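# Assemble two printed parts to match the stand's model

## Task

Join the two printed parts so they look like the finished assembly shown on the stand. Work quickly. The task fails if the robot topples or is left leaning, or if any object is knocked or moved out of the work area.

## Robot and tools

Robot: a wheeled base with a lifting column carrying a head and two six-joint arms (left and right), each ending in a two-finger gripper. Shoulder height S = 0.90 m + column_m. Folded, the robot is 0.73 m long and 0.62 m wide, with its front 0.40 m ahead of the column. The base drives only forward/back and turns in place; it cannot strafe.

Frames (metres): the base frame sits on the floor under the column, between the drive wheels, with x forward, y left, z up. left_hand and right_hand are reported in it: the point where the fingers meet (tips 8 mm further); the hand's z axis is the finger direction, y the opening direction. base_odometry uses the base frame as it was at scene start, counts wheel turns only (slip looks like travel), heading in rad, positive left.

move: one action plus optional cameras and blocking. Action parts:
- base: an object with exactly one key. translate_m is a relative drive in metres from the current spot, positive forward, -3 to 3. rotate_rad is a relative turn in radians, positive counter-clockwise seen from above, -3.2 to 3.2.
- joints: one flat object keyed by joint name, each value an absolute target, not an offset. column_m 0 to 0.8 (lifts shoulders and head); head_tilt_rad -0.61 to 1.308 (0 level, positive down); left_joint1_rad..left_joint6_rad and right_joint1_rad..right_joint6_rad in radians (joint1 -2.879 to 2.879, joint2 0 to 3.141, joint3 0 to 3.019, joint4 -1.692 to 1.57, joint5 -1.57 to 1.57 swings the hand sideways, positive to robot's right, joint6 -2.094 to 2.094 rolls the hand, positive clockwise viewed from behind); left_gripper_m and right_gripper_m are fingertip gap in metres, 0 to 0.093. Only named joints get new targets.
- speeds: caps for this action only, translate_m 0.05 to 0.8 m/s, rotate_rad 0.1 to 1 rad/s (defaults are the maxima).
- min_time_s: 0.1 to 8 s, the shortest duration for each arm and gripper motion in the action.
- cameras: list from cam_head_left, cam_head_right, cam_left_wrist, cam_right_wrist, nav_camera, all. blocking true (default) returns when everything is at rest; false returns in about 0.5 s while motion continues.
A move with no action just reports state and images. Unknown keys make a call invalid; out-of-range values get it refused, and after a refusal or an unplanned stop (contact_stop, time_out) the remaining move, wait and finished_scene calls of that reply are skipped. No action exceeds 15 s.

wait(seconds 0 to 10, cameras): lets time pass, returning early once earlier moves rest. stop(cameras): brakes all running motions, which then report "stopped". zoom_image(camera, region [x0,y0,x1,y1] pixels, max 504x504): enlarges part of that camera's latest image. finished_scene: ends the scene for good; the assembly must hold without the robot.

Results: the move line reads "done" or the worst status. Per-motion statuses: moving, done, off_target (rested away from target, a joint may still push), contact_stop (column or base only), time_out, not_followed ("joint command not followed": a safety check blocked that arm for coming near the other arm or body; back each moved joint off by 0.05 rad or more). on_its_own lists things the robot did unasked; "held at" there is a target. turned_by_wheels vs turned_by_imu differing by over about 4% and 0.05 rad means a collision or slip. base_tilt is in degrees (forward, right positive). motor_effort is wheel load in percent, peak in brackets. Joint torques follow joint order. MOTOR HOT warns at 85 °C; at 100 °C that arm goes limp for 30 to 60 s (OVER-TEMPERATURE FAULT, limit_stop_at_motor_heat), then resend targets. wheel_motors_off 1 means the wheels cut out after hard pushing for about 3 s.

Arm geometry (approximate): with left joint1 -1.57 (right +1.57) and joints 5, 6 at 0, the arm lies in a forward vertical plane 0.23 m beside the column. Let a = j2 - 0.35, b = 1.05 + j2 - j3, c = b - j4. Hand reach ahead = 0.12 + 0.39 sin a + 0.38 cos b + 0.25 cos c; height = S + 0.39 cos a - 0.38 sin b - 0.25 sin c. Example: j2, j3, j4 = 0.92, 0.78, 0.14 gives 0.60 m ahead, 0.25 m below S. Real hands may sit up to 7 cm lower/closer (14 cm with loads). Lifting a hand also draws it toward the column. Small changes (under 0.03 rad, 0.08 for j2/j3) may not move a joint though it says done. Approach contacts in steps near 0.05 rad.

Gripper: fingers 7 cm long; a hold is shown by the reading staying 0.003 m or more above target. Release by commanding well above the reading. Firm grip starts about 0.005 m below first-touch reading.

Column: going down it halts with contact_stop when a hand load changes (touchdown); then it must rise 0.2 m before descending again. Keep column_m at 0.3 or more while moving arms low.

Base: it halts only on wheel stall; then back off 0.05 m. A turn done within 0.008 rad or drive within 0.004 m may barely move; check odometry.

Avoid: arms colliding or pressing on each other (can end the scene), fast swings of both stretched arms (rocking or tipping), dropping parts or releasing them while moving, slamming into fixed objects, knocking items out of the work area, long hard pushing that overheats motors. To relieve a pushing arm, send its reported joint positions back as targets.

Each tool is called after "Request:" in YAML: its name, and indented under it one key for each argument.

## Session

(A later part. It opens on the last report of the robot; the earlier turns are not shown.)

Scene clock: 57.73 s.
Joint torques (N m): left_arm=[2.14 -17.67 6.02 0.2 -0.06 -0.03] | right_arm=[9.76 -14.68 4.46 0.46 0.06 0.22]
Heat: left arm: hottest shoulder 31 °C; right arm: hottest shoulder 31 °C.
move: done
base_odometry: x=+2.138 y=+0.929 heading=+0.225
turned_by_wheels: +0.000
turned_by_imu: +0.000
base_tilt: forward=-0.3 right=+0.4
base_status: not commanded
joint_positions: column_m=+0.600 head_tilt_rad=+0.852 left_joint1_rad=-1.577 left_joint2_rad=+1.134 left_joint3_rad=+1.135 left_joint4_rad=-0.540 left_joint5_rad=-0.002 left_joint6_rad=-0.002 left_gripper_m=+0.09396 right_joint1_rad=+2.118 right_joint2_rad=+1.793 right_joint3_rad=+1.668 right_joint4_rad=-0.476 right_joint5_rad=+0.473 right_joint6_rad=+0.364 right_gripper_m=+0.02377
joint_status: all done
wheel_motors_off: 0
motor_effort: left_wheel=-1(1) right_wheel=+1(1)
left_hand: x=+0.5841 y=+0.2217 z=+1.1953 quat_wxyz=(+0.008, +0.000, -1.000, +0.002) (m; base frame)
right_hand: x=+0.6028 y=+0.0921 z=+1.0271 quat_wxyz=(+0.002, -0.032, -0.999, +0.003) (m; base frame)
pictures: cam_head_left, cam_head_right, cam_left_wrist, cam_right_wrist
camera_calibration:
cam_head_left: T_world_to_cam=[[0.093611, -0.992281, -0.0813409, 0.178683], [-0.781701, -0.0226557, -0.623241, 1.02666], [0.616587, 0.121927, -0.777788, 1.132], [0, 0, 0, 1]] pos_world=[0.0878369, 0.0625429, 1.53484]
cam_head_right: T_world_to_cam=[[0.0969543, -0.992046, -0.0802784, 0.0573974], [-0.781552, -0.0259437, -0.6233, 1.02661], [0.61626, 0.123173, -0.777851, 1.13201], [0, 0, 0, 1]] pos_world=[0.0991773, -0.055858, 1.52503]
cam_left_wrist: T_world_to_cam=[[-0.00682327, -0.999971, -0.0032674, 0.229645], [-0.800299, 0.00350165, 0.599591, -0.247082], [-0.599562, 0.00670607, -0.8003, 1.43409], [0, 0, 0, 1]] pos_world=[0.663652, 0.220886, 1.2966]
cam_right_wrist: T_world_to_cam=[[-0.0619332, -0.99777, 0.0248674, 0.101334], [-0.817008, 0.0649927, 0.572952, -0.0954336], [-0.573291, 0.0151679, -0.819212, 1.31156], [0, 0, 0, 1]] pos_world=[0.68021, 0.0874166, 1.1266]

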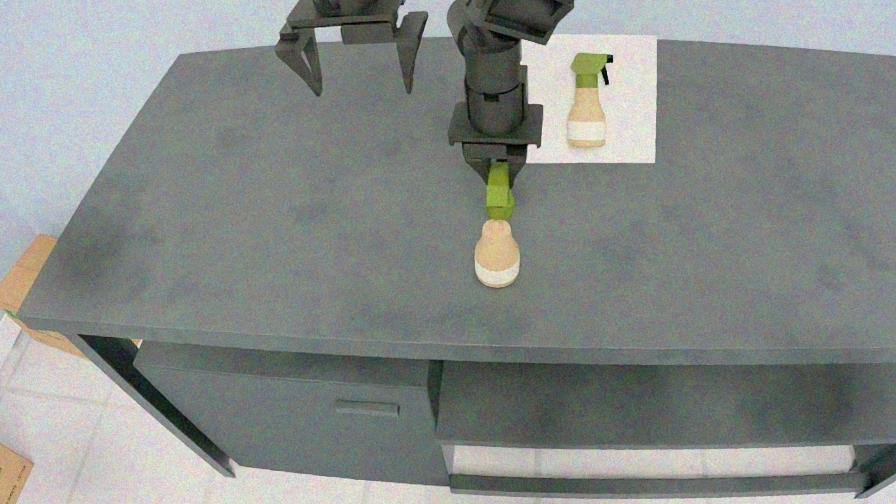

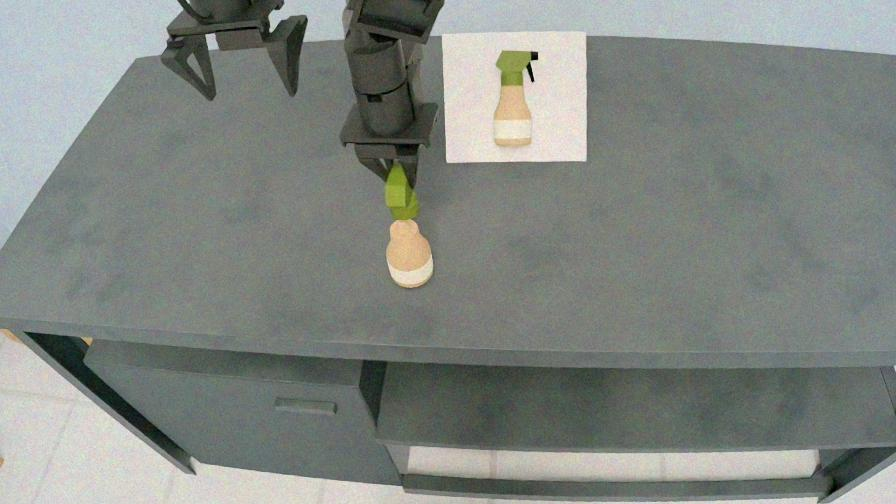

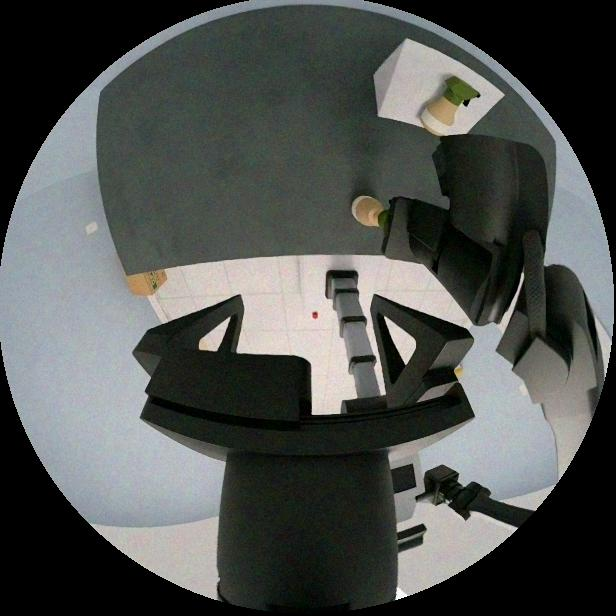

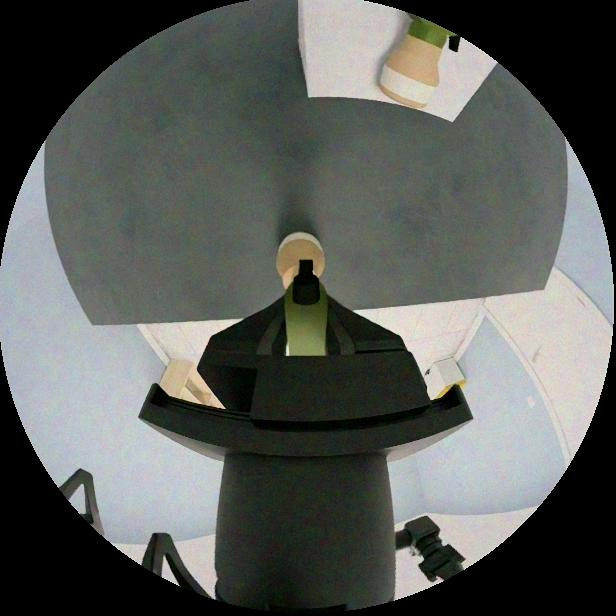

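Request:
move:
  joints: {"right_joint1_rad": 2.146}

Request:
move:
  joints: {"column_m": 0.588}
  cameras: ["cam_head_left", "cam_head_right", "cam_left_wrist", "cam_right_wrist"]

Request:
zoom_image:
  camera: "cam_right_wrist"
  region: [230, 200, 380, 370]

Request:
zoom_image:
  camera: "cam_head_right"
  region: [350, 120, 470, 270]

Request:
zoom_image:
  camera: "cam_head_left"
  region: [440, 120, 560, 270]

Scene clock: 62.77 s.
Joint torques (N m): left_arm=[2.2 -17.73 6.04 0.18 -0.06 -0.03] | right_arm=[10.11 -14.56 4.46 0.47 0.05 0.23]
Heat: left arm: hottest shoulder 31 °C; right arm: hottest shoulder 31 °C.
move: done
base_odometry: x=+2.138 y=+0.929 heading=+0.225
turned_by_wheels: +0.000
turned_by_imu: +0.000
base_tilt: forward=-0.3 right=+0.4
base_status: not commanded
joint_positions: column_m=+0.600 head_tilt_rad=+0.852 left_joint1_rad=-1.577 left_joint2_rad=+1.134 left_joint3_rad=+1.135 left_joint4_rad=-0.540 left_joint5_rad=-0.002 left_joint6_rad=-0.002 left_gripper_m=+0.09396 right_joint1_rad=+2.127 right_joint2_rad=+1.793 right_joint3_rad=+1.668 right_joint4_rad=-0.476 right_joint5_rad=+0.473 right_joint6_rad=+0.364 right_gripper_m=+0.02377
joint_status: all done
wheel_motors_off: 0
motor_effort: left_wheel=+0(1) right_wheel=+1(1)
left_hand: x=+0.5841 y=+0.2217 z=+1.1953 quat_wxyz=(+0.008, +0.000, -1.000, +0.002) (m; base frame)
right_hand: x=+0.6014 y=+0.0980 z=+1.0296 quat_wxyz=(+0.002, -0.030, -1.000, -0.001) (m; base frame)
pictures: none

Scene clock: 63.50 s.
Joint torques (N m): left_arm=[2.2 -17.85 6.05 0.21 -0.06 -0.03] | right_arm=[10.05 -14.56 4.48 0.49 0.05 0.23]
Heat: left arm: hottest shoulder 31 °C; right arm: hottest shoulder 31 °C.
move: done
base_odometry: x=+2.138 y=+0.929 heading=+0.225
turned_by_wheels: +0.000
turned_by_imu: +0.000
base_tilt: forward=-0.3 right=+0.4
base_status: not commanded
joint_positions: column_m=+0.588 head_tilt_rad=+0.852 left_joint1_rad=-1.577 left_joint2_rad=+1.134 left_joint3_rad=+1.135 left_joint4_rad=-0.540 left_joint5_rad=-0.002 left_joint6_rad=-0.002 left_gripper_m=+0.09396 right_joint1_rad=+2.128 right_joint2_rad=+1.793 right_joint3_rad=+1.668 right_joint4_rad=-0.476 right_joint5_rad=+0.473 right_joint6_rad=+0.364 right_gripper_m=+0.02377
joint_status: all done
wheel_motors_off: 0
motor_effort: left_wheel=+0(2) right_wheel=+1(1)
left_hand: x=+0.5841 y=+0.2217 z=+1.1833 quat_wxyz=(+0.008, +0.000, -1.000, +0.002) (m; base frame)
right_hand: x=+0.6016 y=+0.0982 z=+1.0179 quat_wxyz=(+0.002, -0.030, -1.000, -0.001) (m; base frame)
pictures: cam_head_left, cam_head_right, cam_left_wrist, cam_right_wrist
camera_calibration:
cam_head_left: T_world_to_cam=[[0.093611, -0.992281, -0.0813409, 0.177707], [-0.781701, -0.0226557, -0.623241, 1.01918], [0.616587, 0.121927, -0.777788, 1.12267], [0, 0, 0, 1]] pos_world=[0.0878369, 0.0625429, 1.52284]
cam_head_right: T_world_to_cam=[[0.0969543, -0.992046, -0.0802784, 0.056434], [-0.781552, -0.0259437, -0.6233, 1.01913], [0.61626, 0.123173, -0.777851, 1.12267], [0, 0, 0, 1]] pos_world=[0.0991773, -0.055858, 1.51303]
cam_left_wrist: T_world_to_cam=[[-0.00682327, -0.999971, -0.0032674, 0.229605], [-0.800299, 0.00350165, 0.599591, -0.239887], [-0.599562, 0.00670607, -0.8003, 1.42448], [0, 0, 0, 1]] pos_world=[0.663652, 0.220886, 1.2846]
cam_right_wrist: T_world_to_cam=[[-0.0576135, -0.998196, 0.0168818, 0.113102], [-0.817454, 0.0568753, 0.573179, -0.0907818], [-0.573105, 0.0192227, -0.819257, 1.30274], [0, 0, 0, 1]] pos_world=[0.678911, 0.093019, 1.1174]

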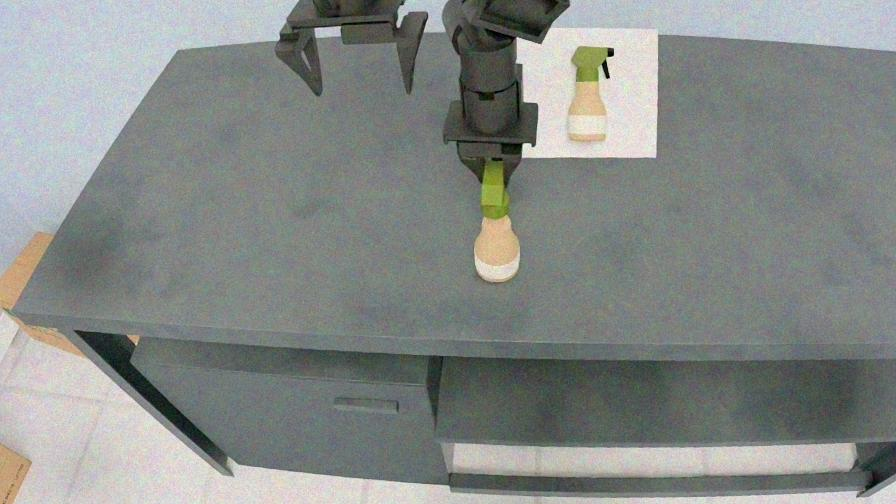

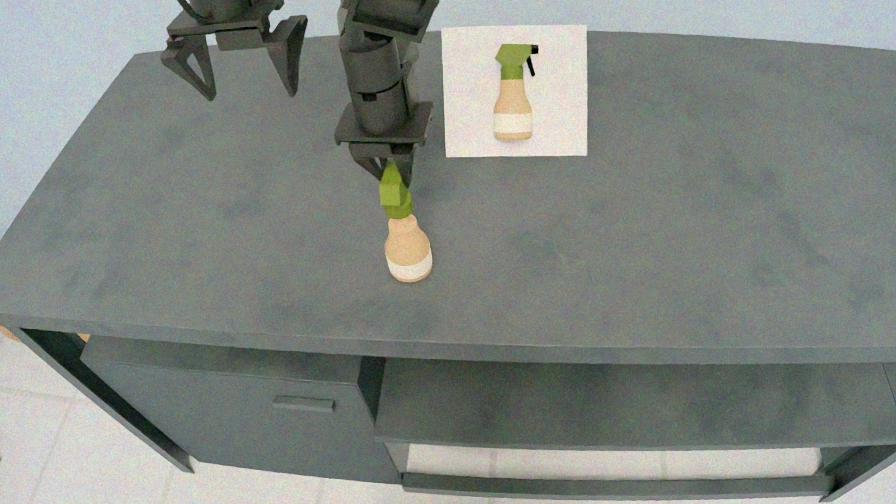

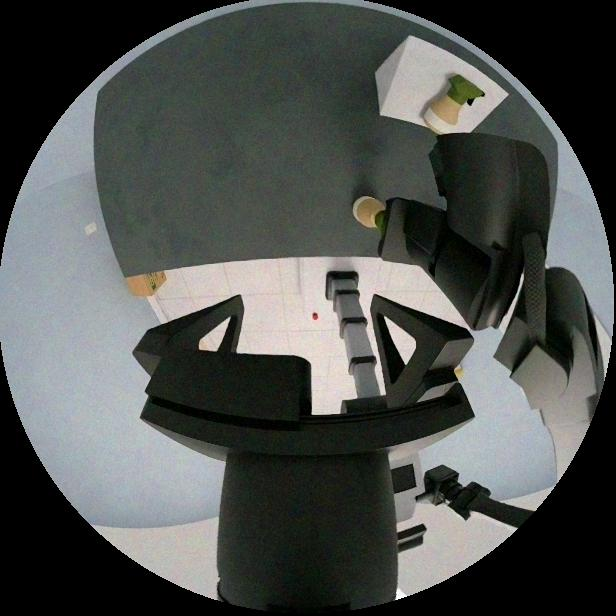

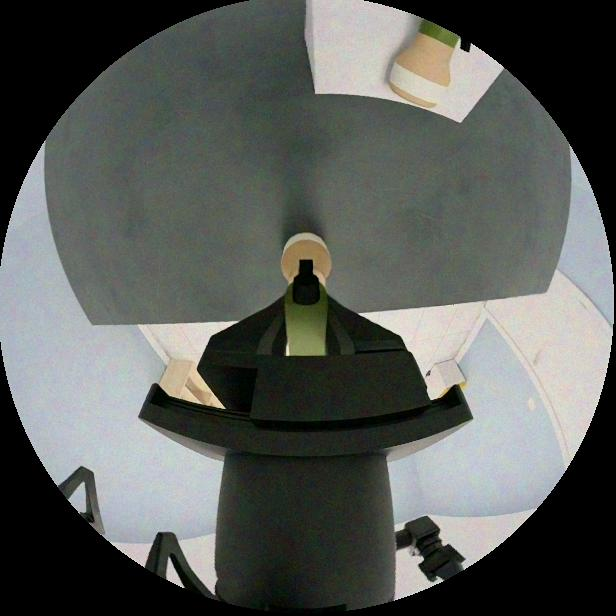

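Scaled by 2.965 from the camera's 616x616 image, which has a finer 880x880 frame.

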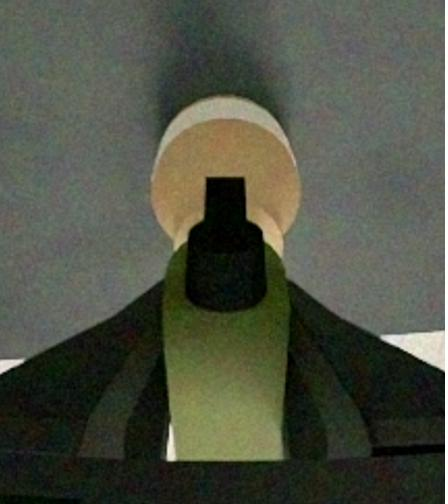

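Scaled by 3.360.

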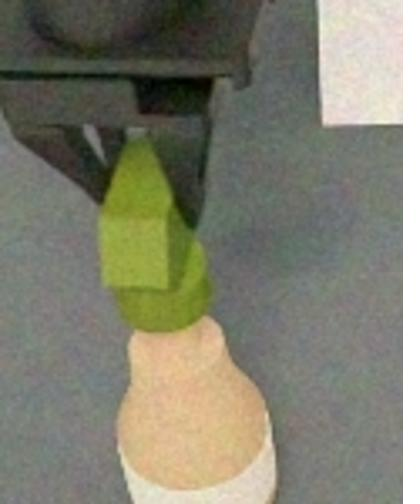

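Scaled by 3.360.

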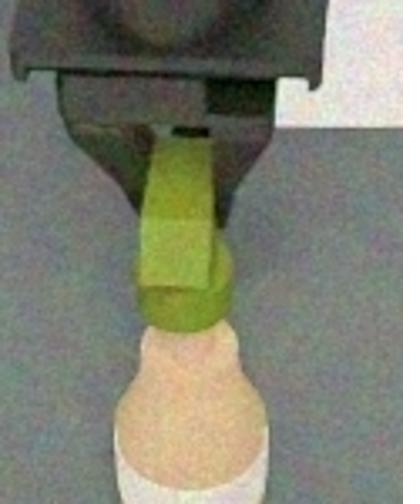

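Request:
move:
  joints: {"column_m": 0.564}
  cameras: ["cam_head_left", "cam_head_right", "cam_left_wrist", "cam_right_wrist"]

Request:
zoom_image:
  camera: "cam_right_wrist"
  region: [230, 200, 380, 370]

Request:
zoom_image:
  camera: "cam_head_right"
  region: [350, 120, 470, 270]

Request:
zoom_image:
  camera: "cam_head_left"
  region: [440, 120, 560, 270]

Scene clock: 65.93 s.
Joint torques (N m): left_arm=[2.08 -17.96 6.05 0.18 -0.06 -0.03] | right_arm=[9.99 -14.51 4.48 0.57 0.05 0.23]
Heat: left arm: hottest shoulder 31 °C; right arm: hottest shoulder 31 °C.
move: done
base_odometry: x=+2.138 y=+0.929 heading=+0.225
turned_by_wheels: +0.000
turned_by_imu: +0.000
base_tilt: forward=-0.3 right=+0.4
base_status: not commanded
joint_positions: column_m=+0.564 head_tilt_rad=+0.852 left_joint1_rad=-1.577 left_joint2_rad=+1.134 left_joint3_rad=+1.135 left_joint4_rad=-0.540 left_joint5_rad=-0.002 left_joint6_rad=-0.002 left_gripper_m=+0.09396 right_joint1_rad=+2.129 right_joint2_rad=+1.791 right_joint3_rad=+1.668 right_joint4_rad=-0.478 right_joint5_rad=+0.473 right_joint6_rad=+0.364 right_gripper_m=+0.02377
joint_status: all done
wheel_motors_off: 0
motor_effort: left_wheel=-1(2) right_wheel=+2(2)
left_hand: x=+0.5841 y=+0.2217 z=+1.1593 quat_wxyz=(+0.008, +0.000, -1.000, +0.002) (m; base frame)
right_hand: x=+0.6017 y=+0.0989 z=+0.9951 quat_wxyz=(+0.002, -0.030, -1.000, -0.001) (m; base frame)
pictures: cam_head_left, cam_head_right, cam_left_wrist, cam_right_wrist
camera_calibration:
cam_head_left: T_world_to_cam=[[0.093611, -0.992281, -0.0813409, 0.175755], [-0.781701, -0.0226557, -0.623241, 1.00422], [0.616587, 0.121927, -0.777788, 1.104], [0, 0, 0, 1]] pos_world=[0.0878369, 0.0625429, 1.49884]
cam_head_right: T_world_to_cam=[[0.0969543, -0.992046, -0.0802784, 0.0545074], [-0.781552, -0.0259437, -0.6233, 1.00417], [0.61626, 0.123173, -0.777851, 1.104], [0, 0, 0, 1]] pos_world=[0.0991773, -0.055858, 1.48903]
cam_left_wrist: T_world_to_cam=[[-0.00682327, -0.999971, -0.0032674, 0.229527], [-0.800299, 0.00350165, 0.599591, -0.225556], [-0.599562, 0.00670607, -0.8003, 1.40536], [0, 0, 0, 1]] pos_world=[0.663652, 0.220886, 1.2607]
cam_right_wrist: T_world_to_cam=[[-0.0566938, -0.998269, 0.0156167, 0.114966], [-0.817332, 0.0553897, 0.573498, -0.0778257], [-0.573371, 0.0197498, -0.819058, 1.28399], [0, 0, 0, 1]] pos_world=[0.679111, 0.0937196, 1.0945]

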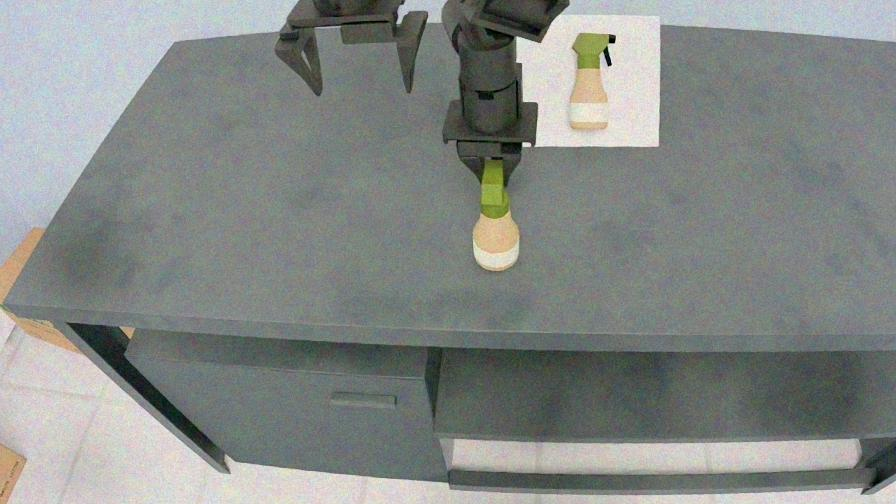

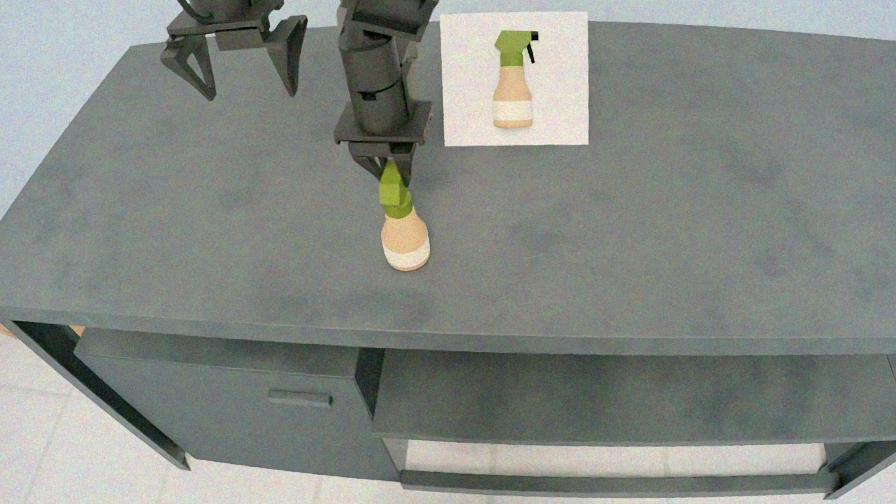

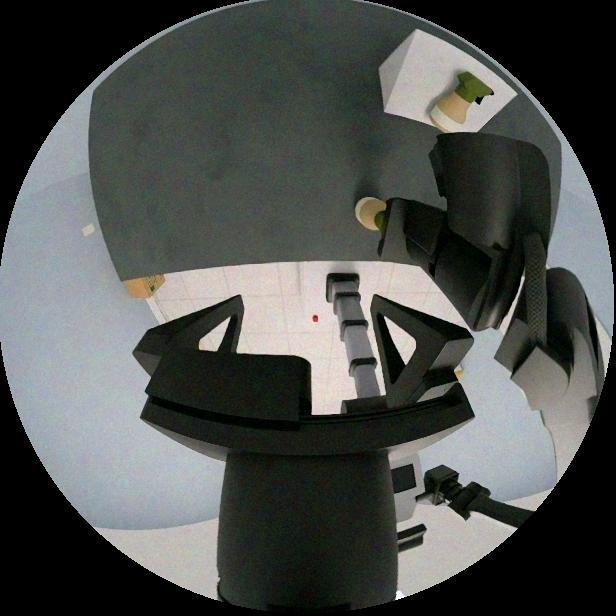

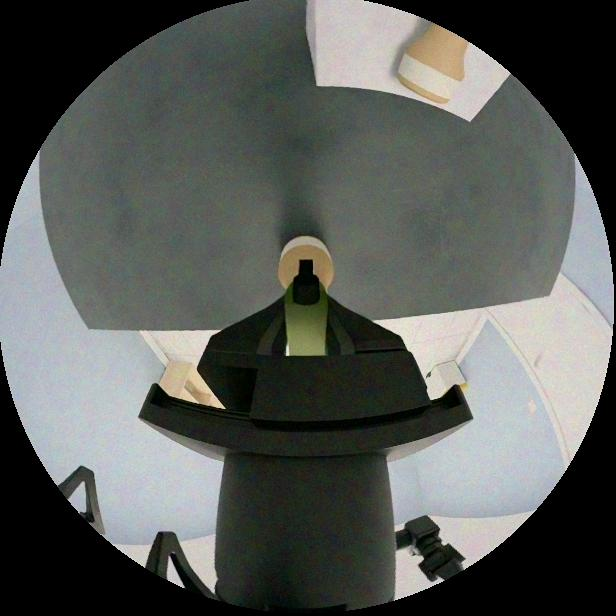

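Scaled by 2.965 from the camera's 616x616 image, which has a finer 880x880 frame.

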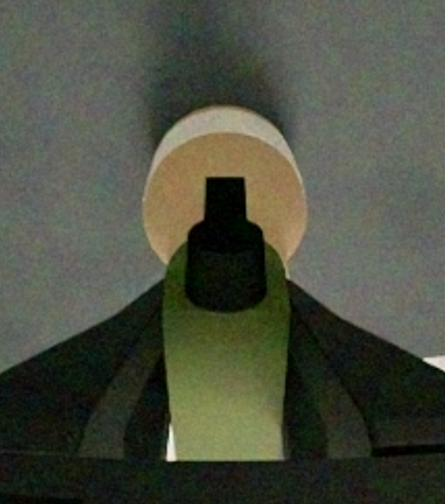

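Scaled by 3.360.

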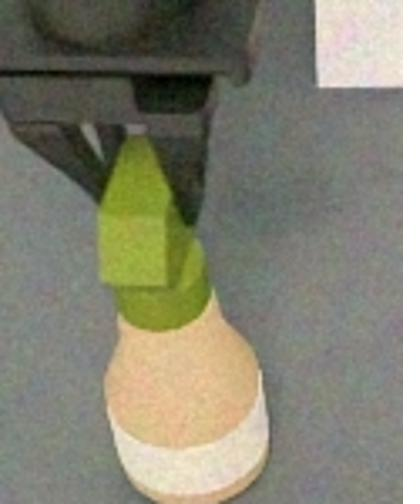

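Scaled by 3.360.

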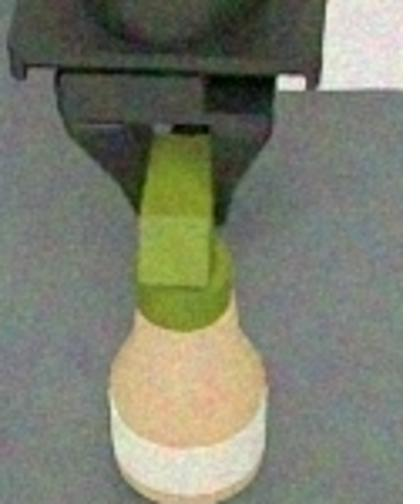

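Request:
move:
  joints: {"column_m": 0.552}
  cameras: ["cam_head_left", "cam_head_right", "cam_right_wrist", "cam_left_wrist"]

Request:
zoom_image:
  camera: "cam_head_right"
  region: [350, 120, 470, 270]

Request:
zoom_image:
  camera: "cam_head_left"
  region: [440, 120, 560, 270]

Request:
zoom_image:
  camera: "cam_left_wrist"
  region: [330, 170, 430, 280]

Scene clock: 67.37 s.
Joint torques (N m): left_arm=[2.14 -17.79 6.04 0.2 -0.06 -0.04] | right_arm=[9.29 -13.27 4.64 0.91 0 0.23]
Heat: left arm: hottest shoulder 31 °C; right arm: hottest shoulder 32 °C.
move: done
base_odometry: x=+2.138 y=+0.929 heading=+0.225
turned_by_wheels: +0.000
turned_by_imu: +0.000
base_tilt: forward=-0.3 right=+0.4
base_status: not commanded
joint_positions: column_m=+0.552 head_tilt_rad=+0.852 left_joint1_rad=-1.577 left_joint2_rad=+1.134 left_joint3_rad=+1.135 left_joint4_rad=-0.540 left_joint5_rad=-0.002 left_joint6_rad=-0.002 left_gripper_m=+0.09396 right_joint1_rad=+2.139 right_joint2_rad=+1.774 right_joint3_rad=+1.668 right_joint4_rad=-0.485 right_joint5_rad=+0.474 right_joint6_rad=+0.364 right_gripper_m=+0.02377
joint_status: all done
wheel_motors_off: 0
motor_effort: left_wheel=-1(3) right_wheel=+2(2)
left_hand: x=+0.5841 y=+0.2217 z=+1.1473 quat_wxyz=(+0.008, +0.000, -1.000, +0.002) (m; base frame)
right_hand: x=+0.6082 y=+0.1032 z=+0.9945 quat_wxyz=(-0.002, -0.030, -1.000, -0.007) (m; base frame)
pictures: cam_head_left, cam_head_right, cam_left_wrist, cam_right_wrist
camera_calibration:
cam_head_left: T_world_to_cam=[[0.093611, -0.992281, -0.0813409, 0.174779], [-0.781701, -0.0226557, -0.623241, 0.996742], [0.616587, 0.121927, -0.777788, 1.09466], [0, 0, 0, 1]] pos_world=[0.0878369, 0.0625429, 1.48684]
cam_head_right: T_world_to_cam=[[0.0969543, -0.992046, -0.0802784, 0.053544], [-0.781552, -0.0259437, -0.6233, 0.996695], [0.61626, 0.123173, -0.777851, 1.09467], [0, 0, 0, 1]] pos_world=[0.0991773, -0.055858, 1.47703]
cam_left_wrist: T_world_to_cam=[[-0.00682327, -0.999971, -0.0032674, 0.229488], [-0.800299, 0.00350165, 0.599591, -0.218361], [-0.599562, 0.00670607, -0.8003, 1.39575], [0, 0, 0, 1]] pos_world=[0.663652, 0.220886, 1.2487]
cam_right_wrist: T_world_to_cam=[[-0.0567688, -0.998376, 0.00471915, 0.130458], [-0.822666, 0.0494549, 0.56637, -0.0615412], [-0.565683, 0.0282699, -0.824138, 1.28664], [0, 0, 0, 1]] pos_world=[0.684608, 0.0969165, 1.09461]

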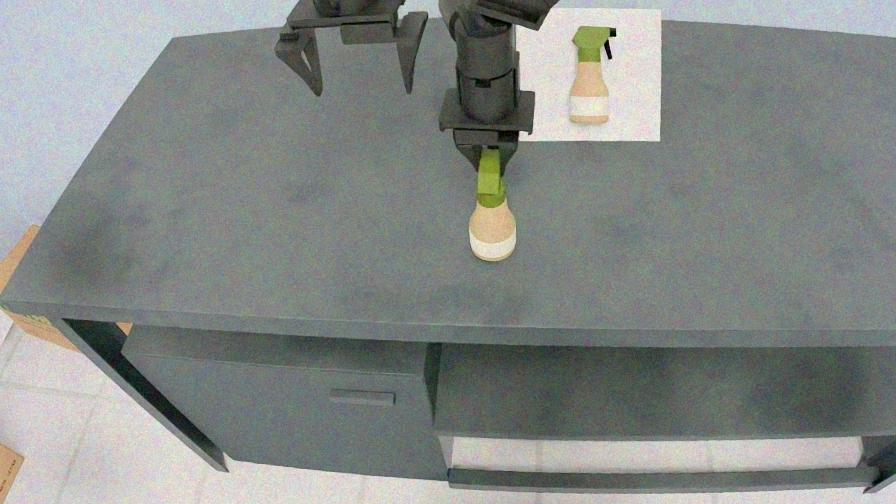

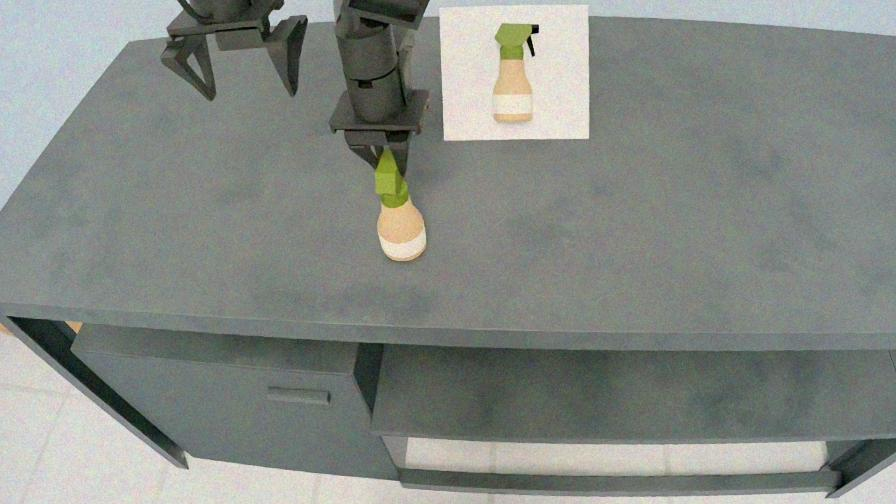

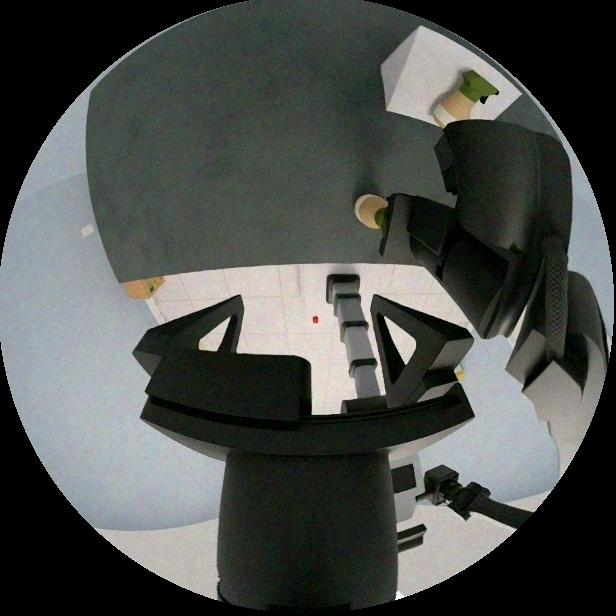

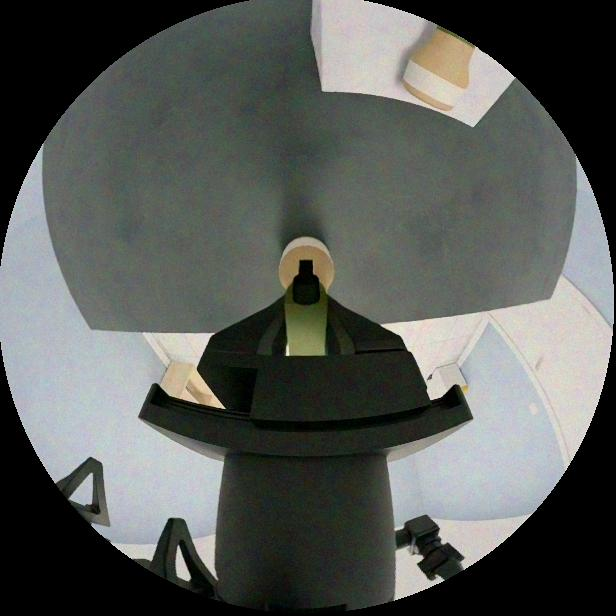

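Scaled by 3.360.

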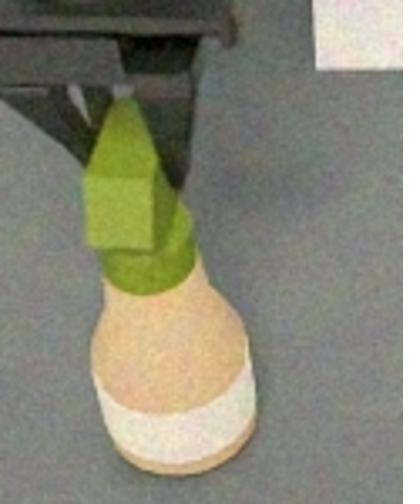

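Scaled by 3.360.

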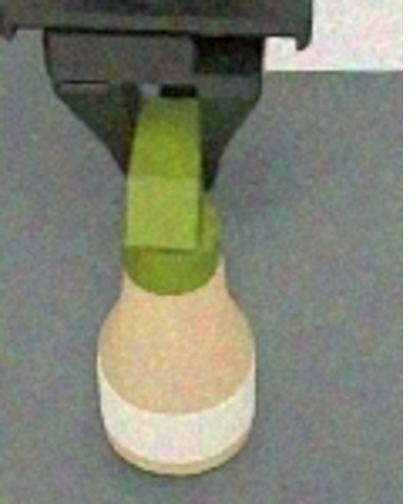

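Scaled by 4.582 from the camera's 616x616 image, which has a finer 880x880 frame.

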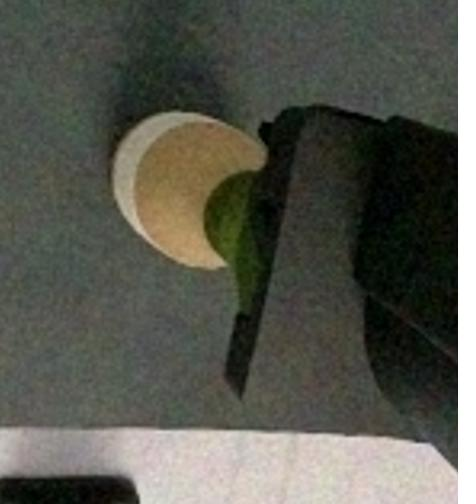

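Request:
move:
  joints: {"column_m": 0.54}
  cameras: ["cam_head_left", "cam_head_right", "cam_right_wrist"]

Request:
zoom_image:
  camera: "cam_head_right"
  region: [340, 100, 460, 260]

Request:
zoom_image:
  camera: "cam_head_left"
  region: [430, 100, 550, 260]

Scene clock: 70.47 s.
Joint torques (N m): left_arm=[2.14 -17.73 6.04 0.16 -0.05 -0.03] | right_arm=[8.53 -12.04 4.78 1.4 -0.12 0.23]
Heat: left arm: hottest shoulder 31 °C; right arm: hottest shoulder 32 °C.
move: done
base_odometry: x=+2.138 y=+0.929 heading=+0.225
turned_by_wheels: +0.000
turned_by_imu: +0.000
base_tilt: forward=-0.3 right=+0.4
base_status: not commanded
joint_positions: column_m=+0.540 head_tilt_rad=+0.852 left_joint1_rad=-1.577 left_joint2_rad=+1.134 left_joint3_rad=+1.135 left_joint4_rad=-0.540 left_joint5_rad=-0.002 left_joint6_rad=-0.002 left_gripper_m=+0.09396 right_joint1_rad=+2.149 right_joint2_rad=+1.756 right_joint3_rad=+1.668 right_joint4_rad=-0.496 right_joint5_rad=+0.477 right_joint6_rad=+0.364 right_gripper_m=+0.02377
joint_status: all done
wheel_motors_off: 0
motor_effort: left_wheel=-2(3) right_wheel=+2(3)
left_hand: x=+0.5841 y=+0.2217 z=+1.1353 quat_wxyz=(+0.008, +0.000, -1.000, +0.002) (m; base frame)
right_hand: x=+0.6136 y=+0.1065 z=+0.9940 quat_wxyz=(-0.005, -0.029, -1.000, -0.011) (m; base frame)
pictures: cam_head_left, cam_head_right, cam_right_wrist
camera_calibration:
cam_head_left: T_world_to_cam=[[0.093605, -0.992281, -0.0813457, 0.17381], [-0.781702, -0.0226481, -0.623241, 0.989262], [0.616587, 0.121927, -0.777788, 1.08533], [0, 0, 0, 1]] pos_world=[0.087837, 0.0625428, 1.47484]
cam_head_right: T_world_to_cam=[[0.0969483, -0.992046, -0.0802832, 0.0525882], [-0.781553, -0.0259361, -0.6233, 0.989215], [0.61626, 0.123173, -0.777851, 1.08533], [0, 0, 0, 1]] pos_world=[0.0991773, -0.055858, 1.46503]
cam_right_wrist: T_world_to_cam=[[-0.0546955, -0.998499, -0.00285678, 0.140401], [-0.826151, 0.0436474, 0.561756, -0.0496463], [-0.560788, 0.0330856, -0.827298, 1.2888], [0, 0, 0, 1]] pos_world=[0.689407, 0.0997165, 1.09451]

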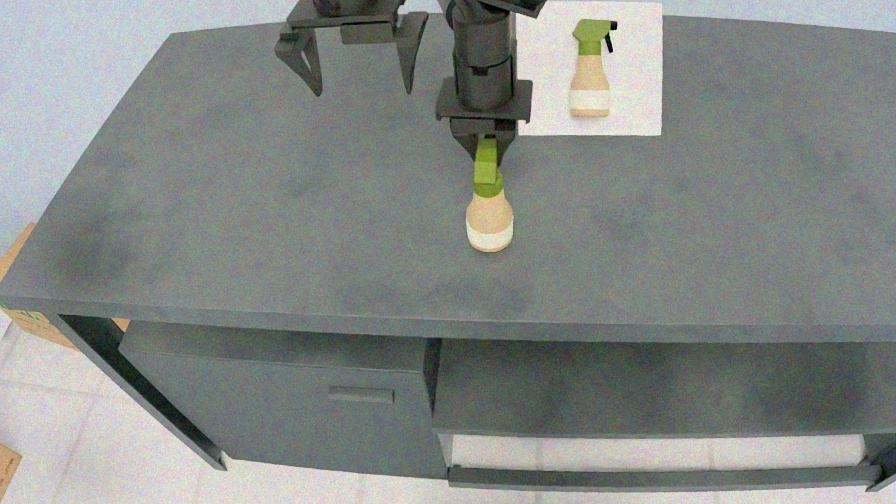

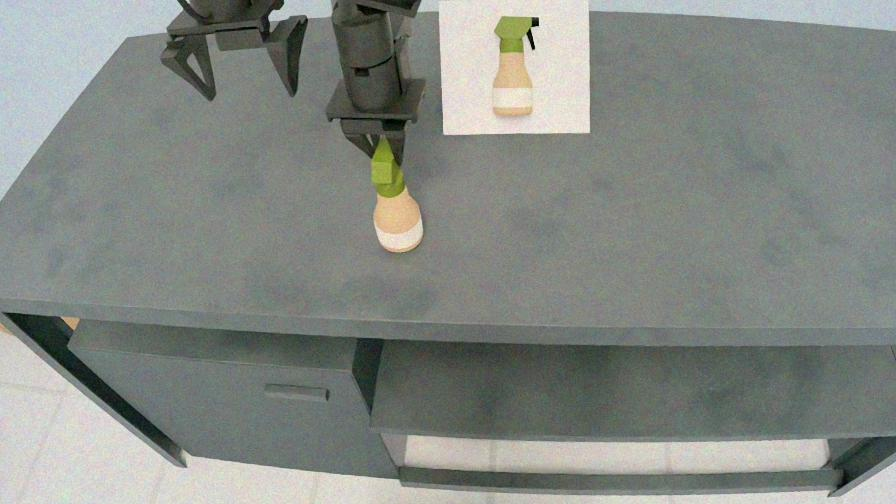

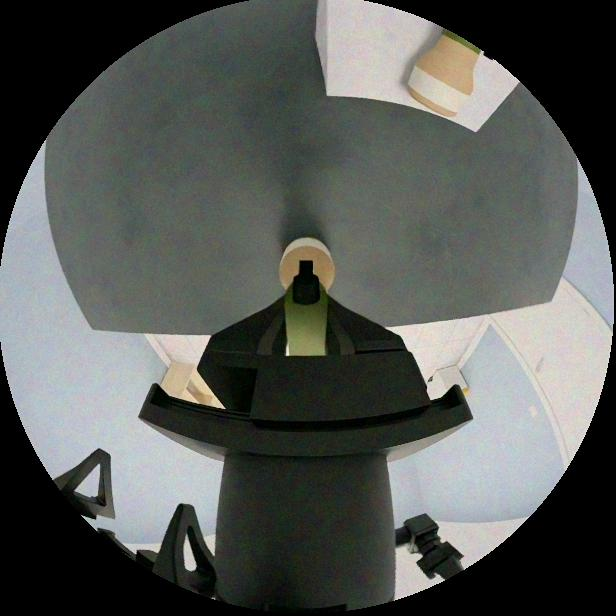

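Scaled by 3.150.

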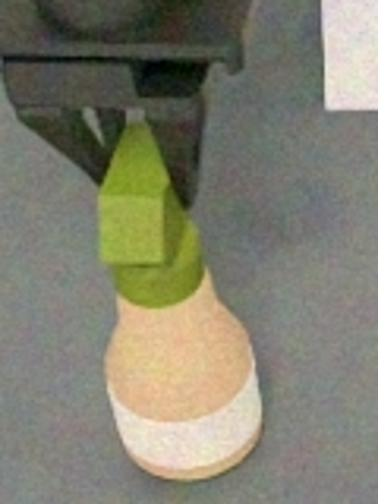

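Scaled by 3.150.

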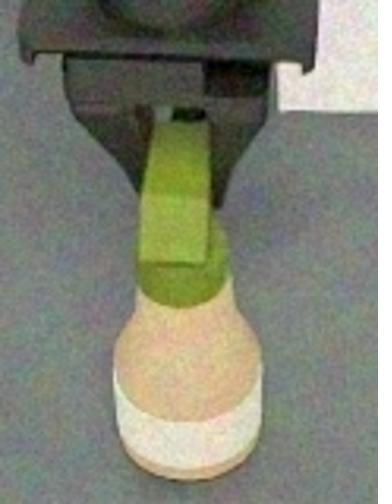

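Request:
move:
  joints: {"column_m": 0.556}

Request:
move:
  joints: {"right_gripper_m": 0.06}
  cameras: ["cam_head_left", "cam_head_right", "cam_right_wrist"]

Request:
zoom_image:
  camera: "cam_head_right"
  region: [340, 100, 460, 260]

Request:
zoom_image:
  camera: "cam_head_left"
  region: [430, 100, 550, 260]

Request:
zoom_image:
  camera: "cam_right_wrist"
  region: [230, 200, 380, 370]

Scene clock: 72.80 s.
Joint torques (N m): left_arm=[2.14 -17.73 6.05 0.2 -0.06 -0.04] | right_arm=[8.59 -13.1 4.64 1.16 -0.12 0.23]
Heat: left arm: hottest shoulder 31 °C; right arm: hottest shoulder 32 °C.
move: done
base_odometry: x=+2.138 y=+0.929 heading=+0.225
turned_by_wheels: +0.000
turned_by_imu: +0.000
base_tilt: forward=-0.3 right=+0.4
base_status: not commanded
joint_positions: column_m=+0.556 head_tilt_rad=+0.852 left_joint1_rad=-1.577 left_joint2_rad=+1.134 left_joint3_rad=+1.135 left_joint4_rad=-0.540 left_joint5_rad=-0.002 left_joint6_rad=-0.002 left_gripper_m=+0.09396 right_joint1_rad=+2.149 right_joint2_rad=+1.773 right_joint3_rad=+1.668 right_joint4_rad=-0.491 right_joint5_rad=+0.477 right_joint6_rad=+0.364 right_gripper_m=+0.02377
joint_status: all done
wheel_motors_off: 0
motor_effort: left_wheel=+0(3) right_wheel=+1(3)
left_hand: x=+0.5841 y=+0.2217 z=+1.1511 quat_wxyz=(+0.008, +0.000, -1.000, +0.002) (m; base frame)
right_hand: x=+0.6060 y=+0.1087 z=+1.0017 quat_wxyz=(-0.001, -0.026, -1.000, -0.009) (m; base frame)
pictures: none

Scene clock: 73.37 s.
Joint torques (N m): left_arm=[2.14 -17.79 6.05 0.18 -0.06 -0.03] | right_arm=[8.59 -13.1 4.64 1.14 -0.11 0.22]
Heat: left arm: hottest shoulder 31 °C; right arm: hottest shoulder 32 °C.
move: done
base_odometry: x=+2.138 y=+0.929 heading=+0.225
turned_by_wheels: +0.000
turned_by_imu: +0.000
base_tilt: forward=-0.2 right=+0.4
base_status: not commanded
joint_positions: column_m=+0.556 head_tilt_rad=+0.852 left_joint1_rad=-1.577 left_joint2_rad=+1.134 left_joint3_rad=+1.135 left_joint4_rad=-0.540 left_joint5_rad=-0.002 left_joint6_rad=-0.002 left_gripper_m=+0.09396 right_joint1_rad=+2.149 right_joint2_rad=+1.773 right_joint3_rad=+1.668 right_joint4_rad=-0.491 right_joint5_rad=+0.477 right_joint6_rad=+0.364 right_gripper_m=+0.05990
joint_status: all done
wheel_motors_off: 0
motor_effort: left_wheel=-1(2) right_wheel=+2(2)
left_hand: x=+0.5841 y=+0.2217 z=+1.1511 quat_wxyz=(+0.008, +0.000, -1.000, +0.002) (m; base frame)
right_hand: x=+0.6060 y=+0.1087 z=+1.0017 quat_wxyz=(-0.001, -0.026, -1.000, -0.009) (m; base frame)
pictures: cam_head_left, cam_head_right, cam_right_wrist
camera_calibration:
cam_head_left: T_world_to_cam=[[0.09361, -0.99228, -0.081353, 0.175106], [-0.78175, -0.022657, -0.62318, 0.999024], [0.616526, 0.121934, -0.777836, 1.0977], [0, 0, 0, 1]] pos_world=[0.0878375, 0.0625428, 1.49064]
cam_head_right: T_world_to_cam=[[0.0969534, -0.992045, -0.0802907, 0.0538674], [-0.781601, -0.025945, -0.623239, 0.998978], [0.616198, 0.12318, -0.777899, 1.0977], [0, 0, 0, 1]] pos_world=[0.0991778, -0.055858, 1.48083]
cam_right_wrist: T_world_to_cam=[[-0.049475, -0.998775, 0.000643764, 0.135471], [-0.821183, 0.0410447, 0.569187, -0.0704551], [-0.568516, 0.0276318, -0.822208, 1.29102], [0, 0, 0, 1]] pos_world=[0.682811, 0.102523, 1.1015]

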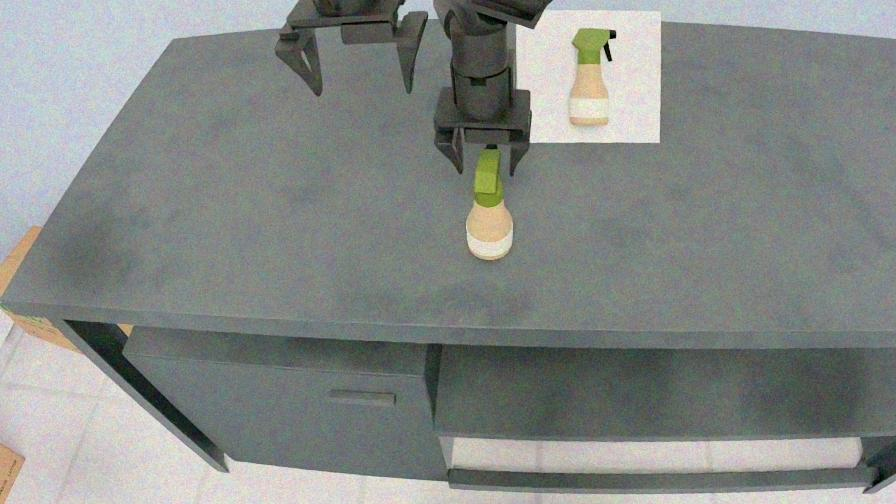

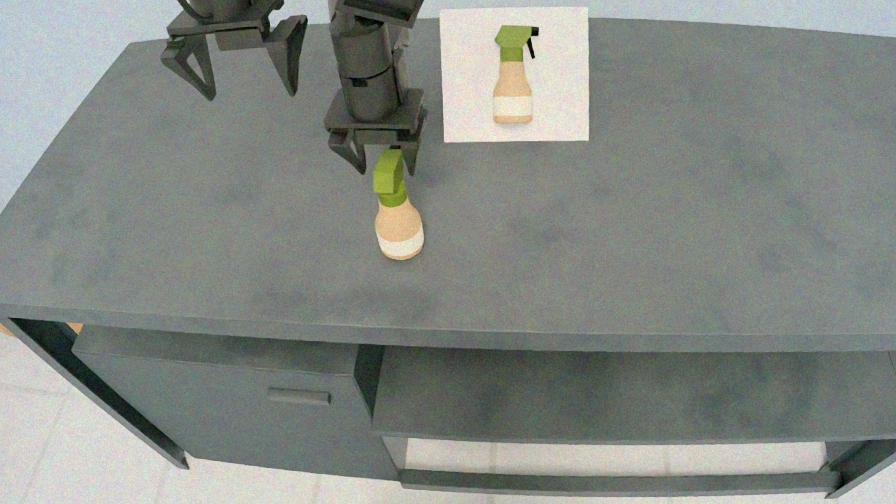

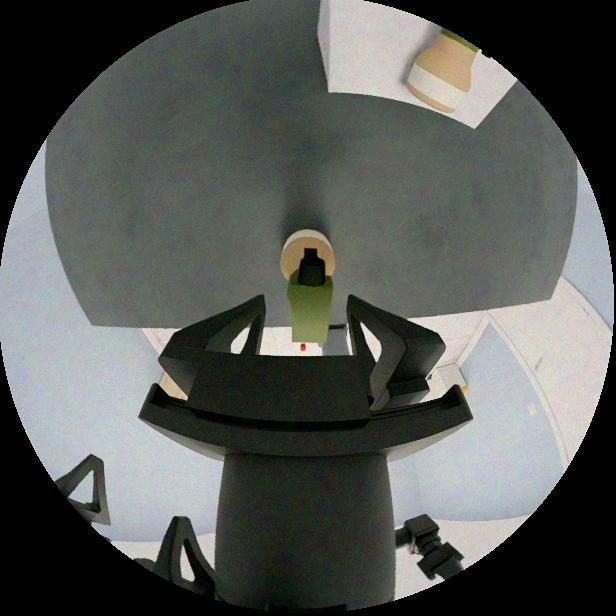

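Scaled by 3.150.

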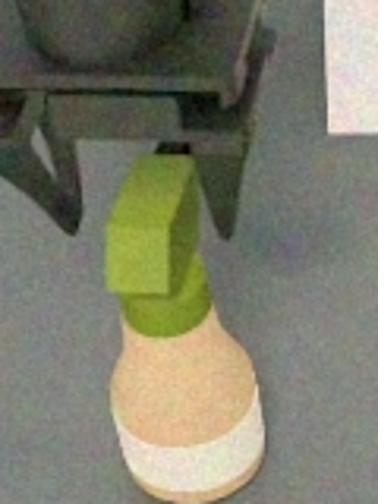

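Scaled by 3.150.

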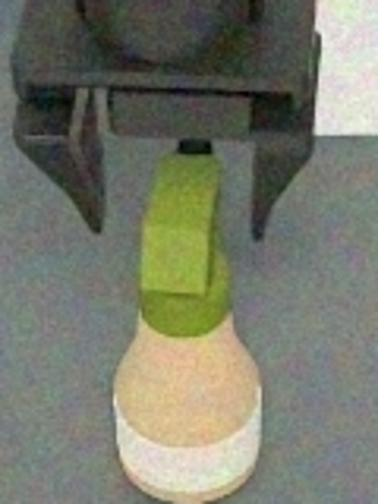

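Scaled by 2.965 from the camera's 616x616 image, which has a finer 880x880 frame.

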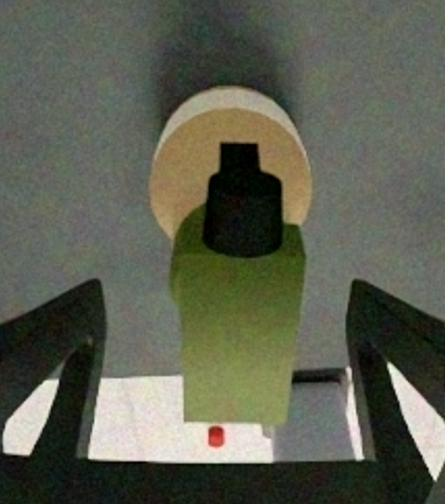

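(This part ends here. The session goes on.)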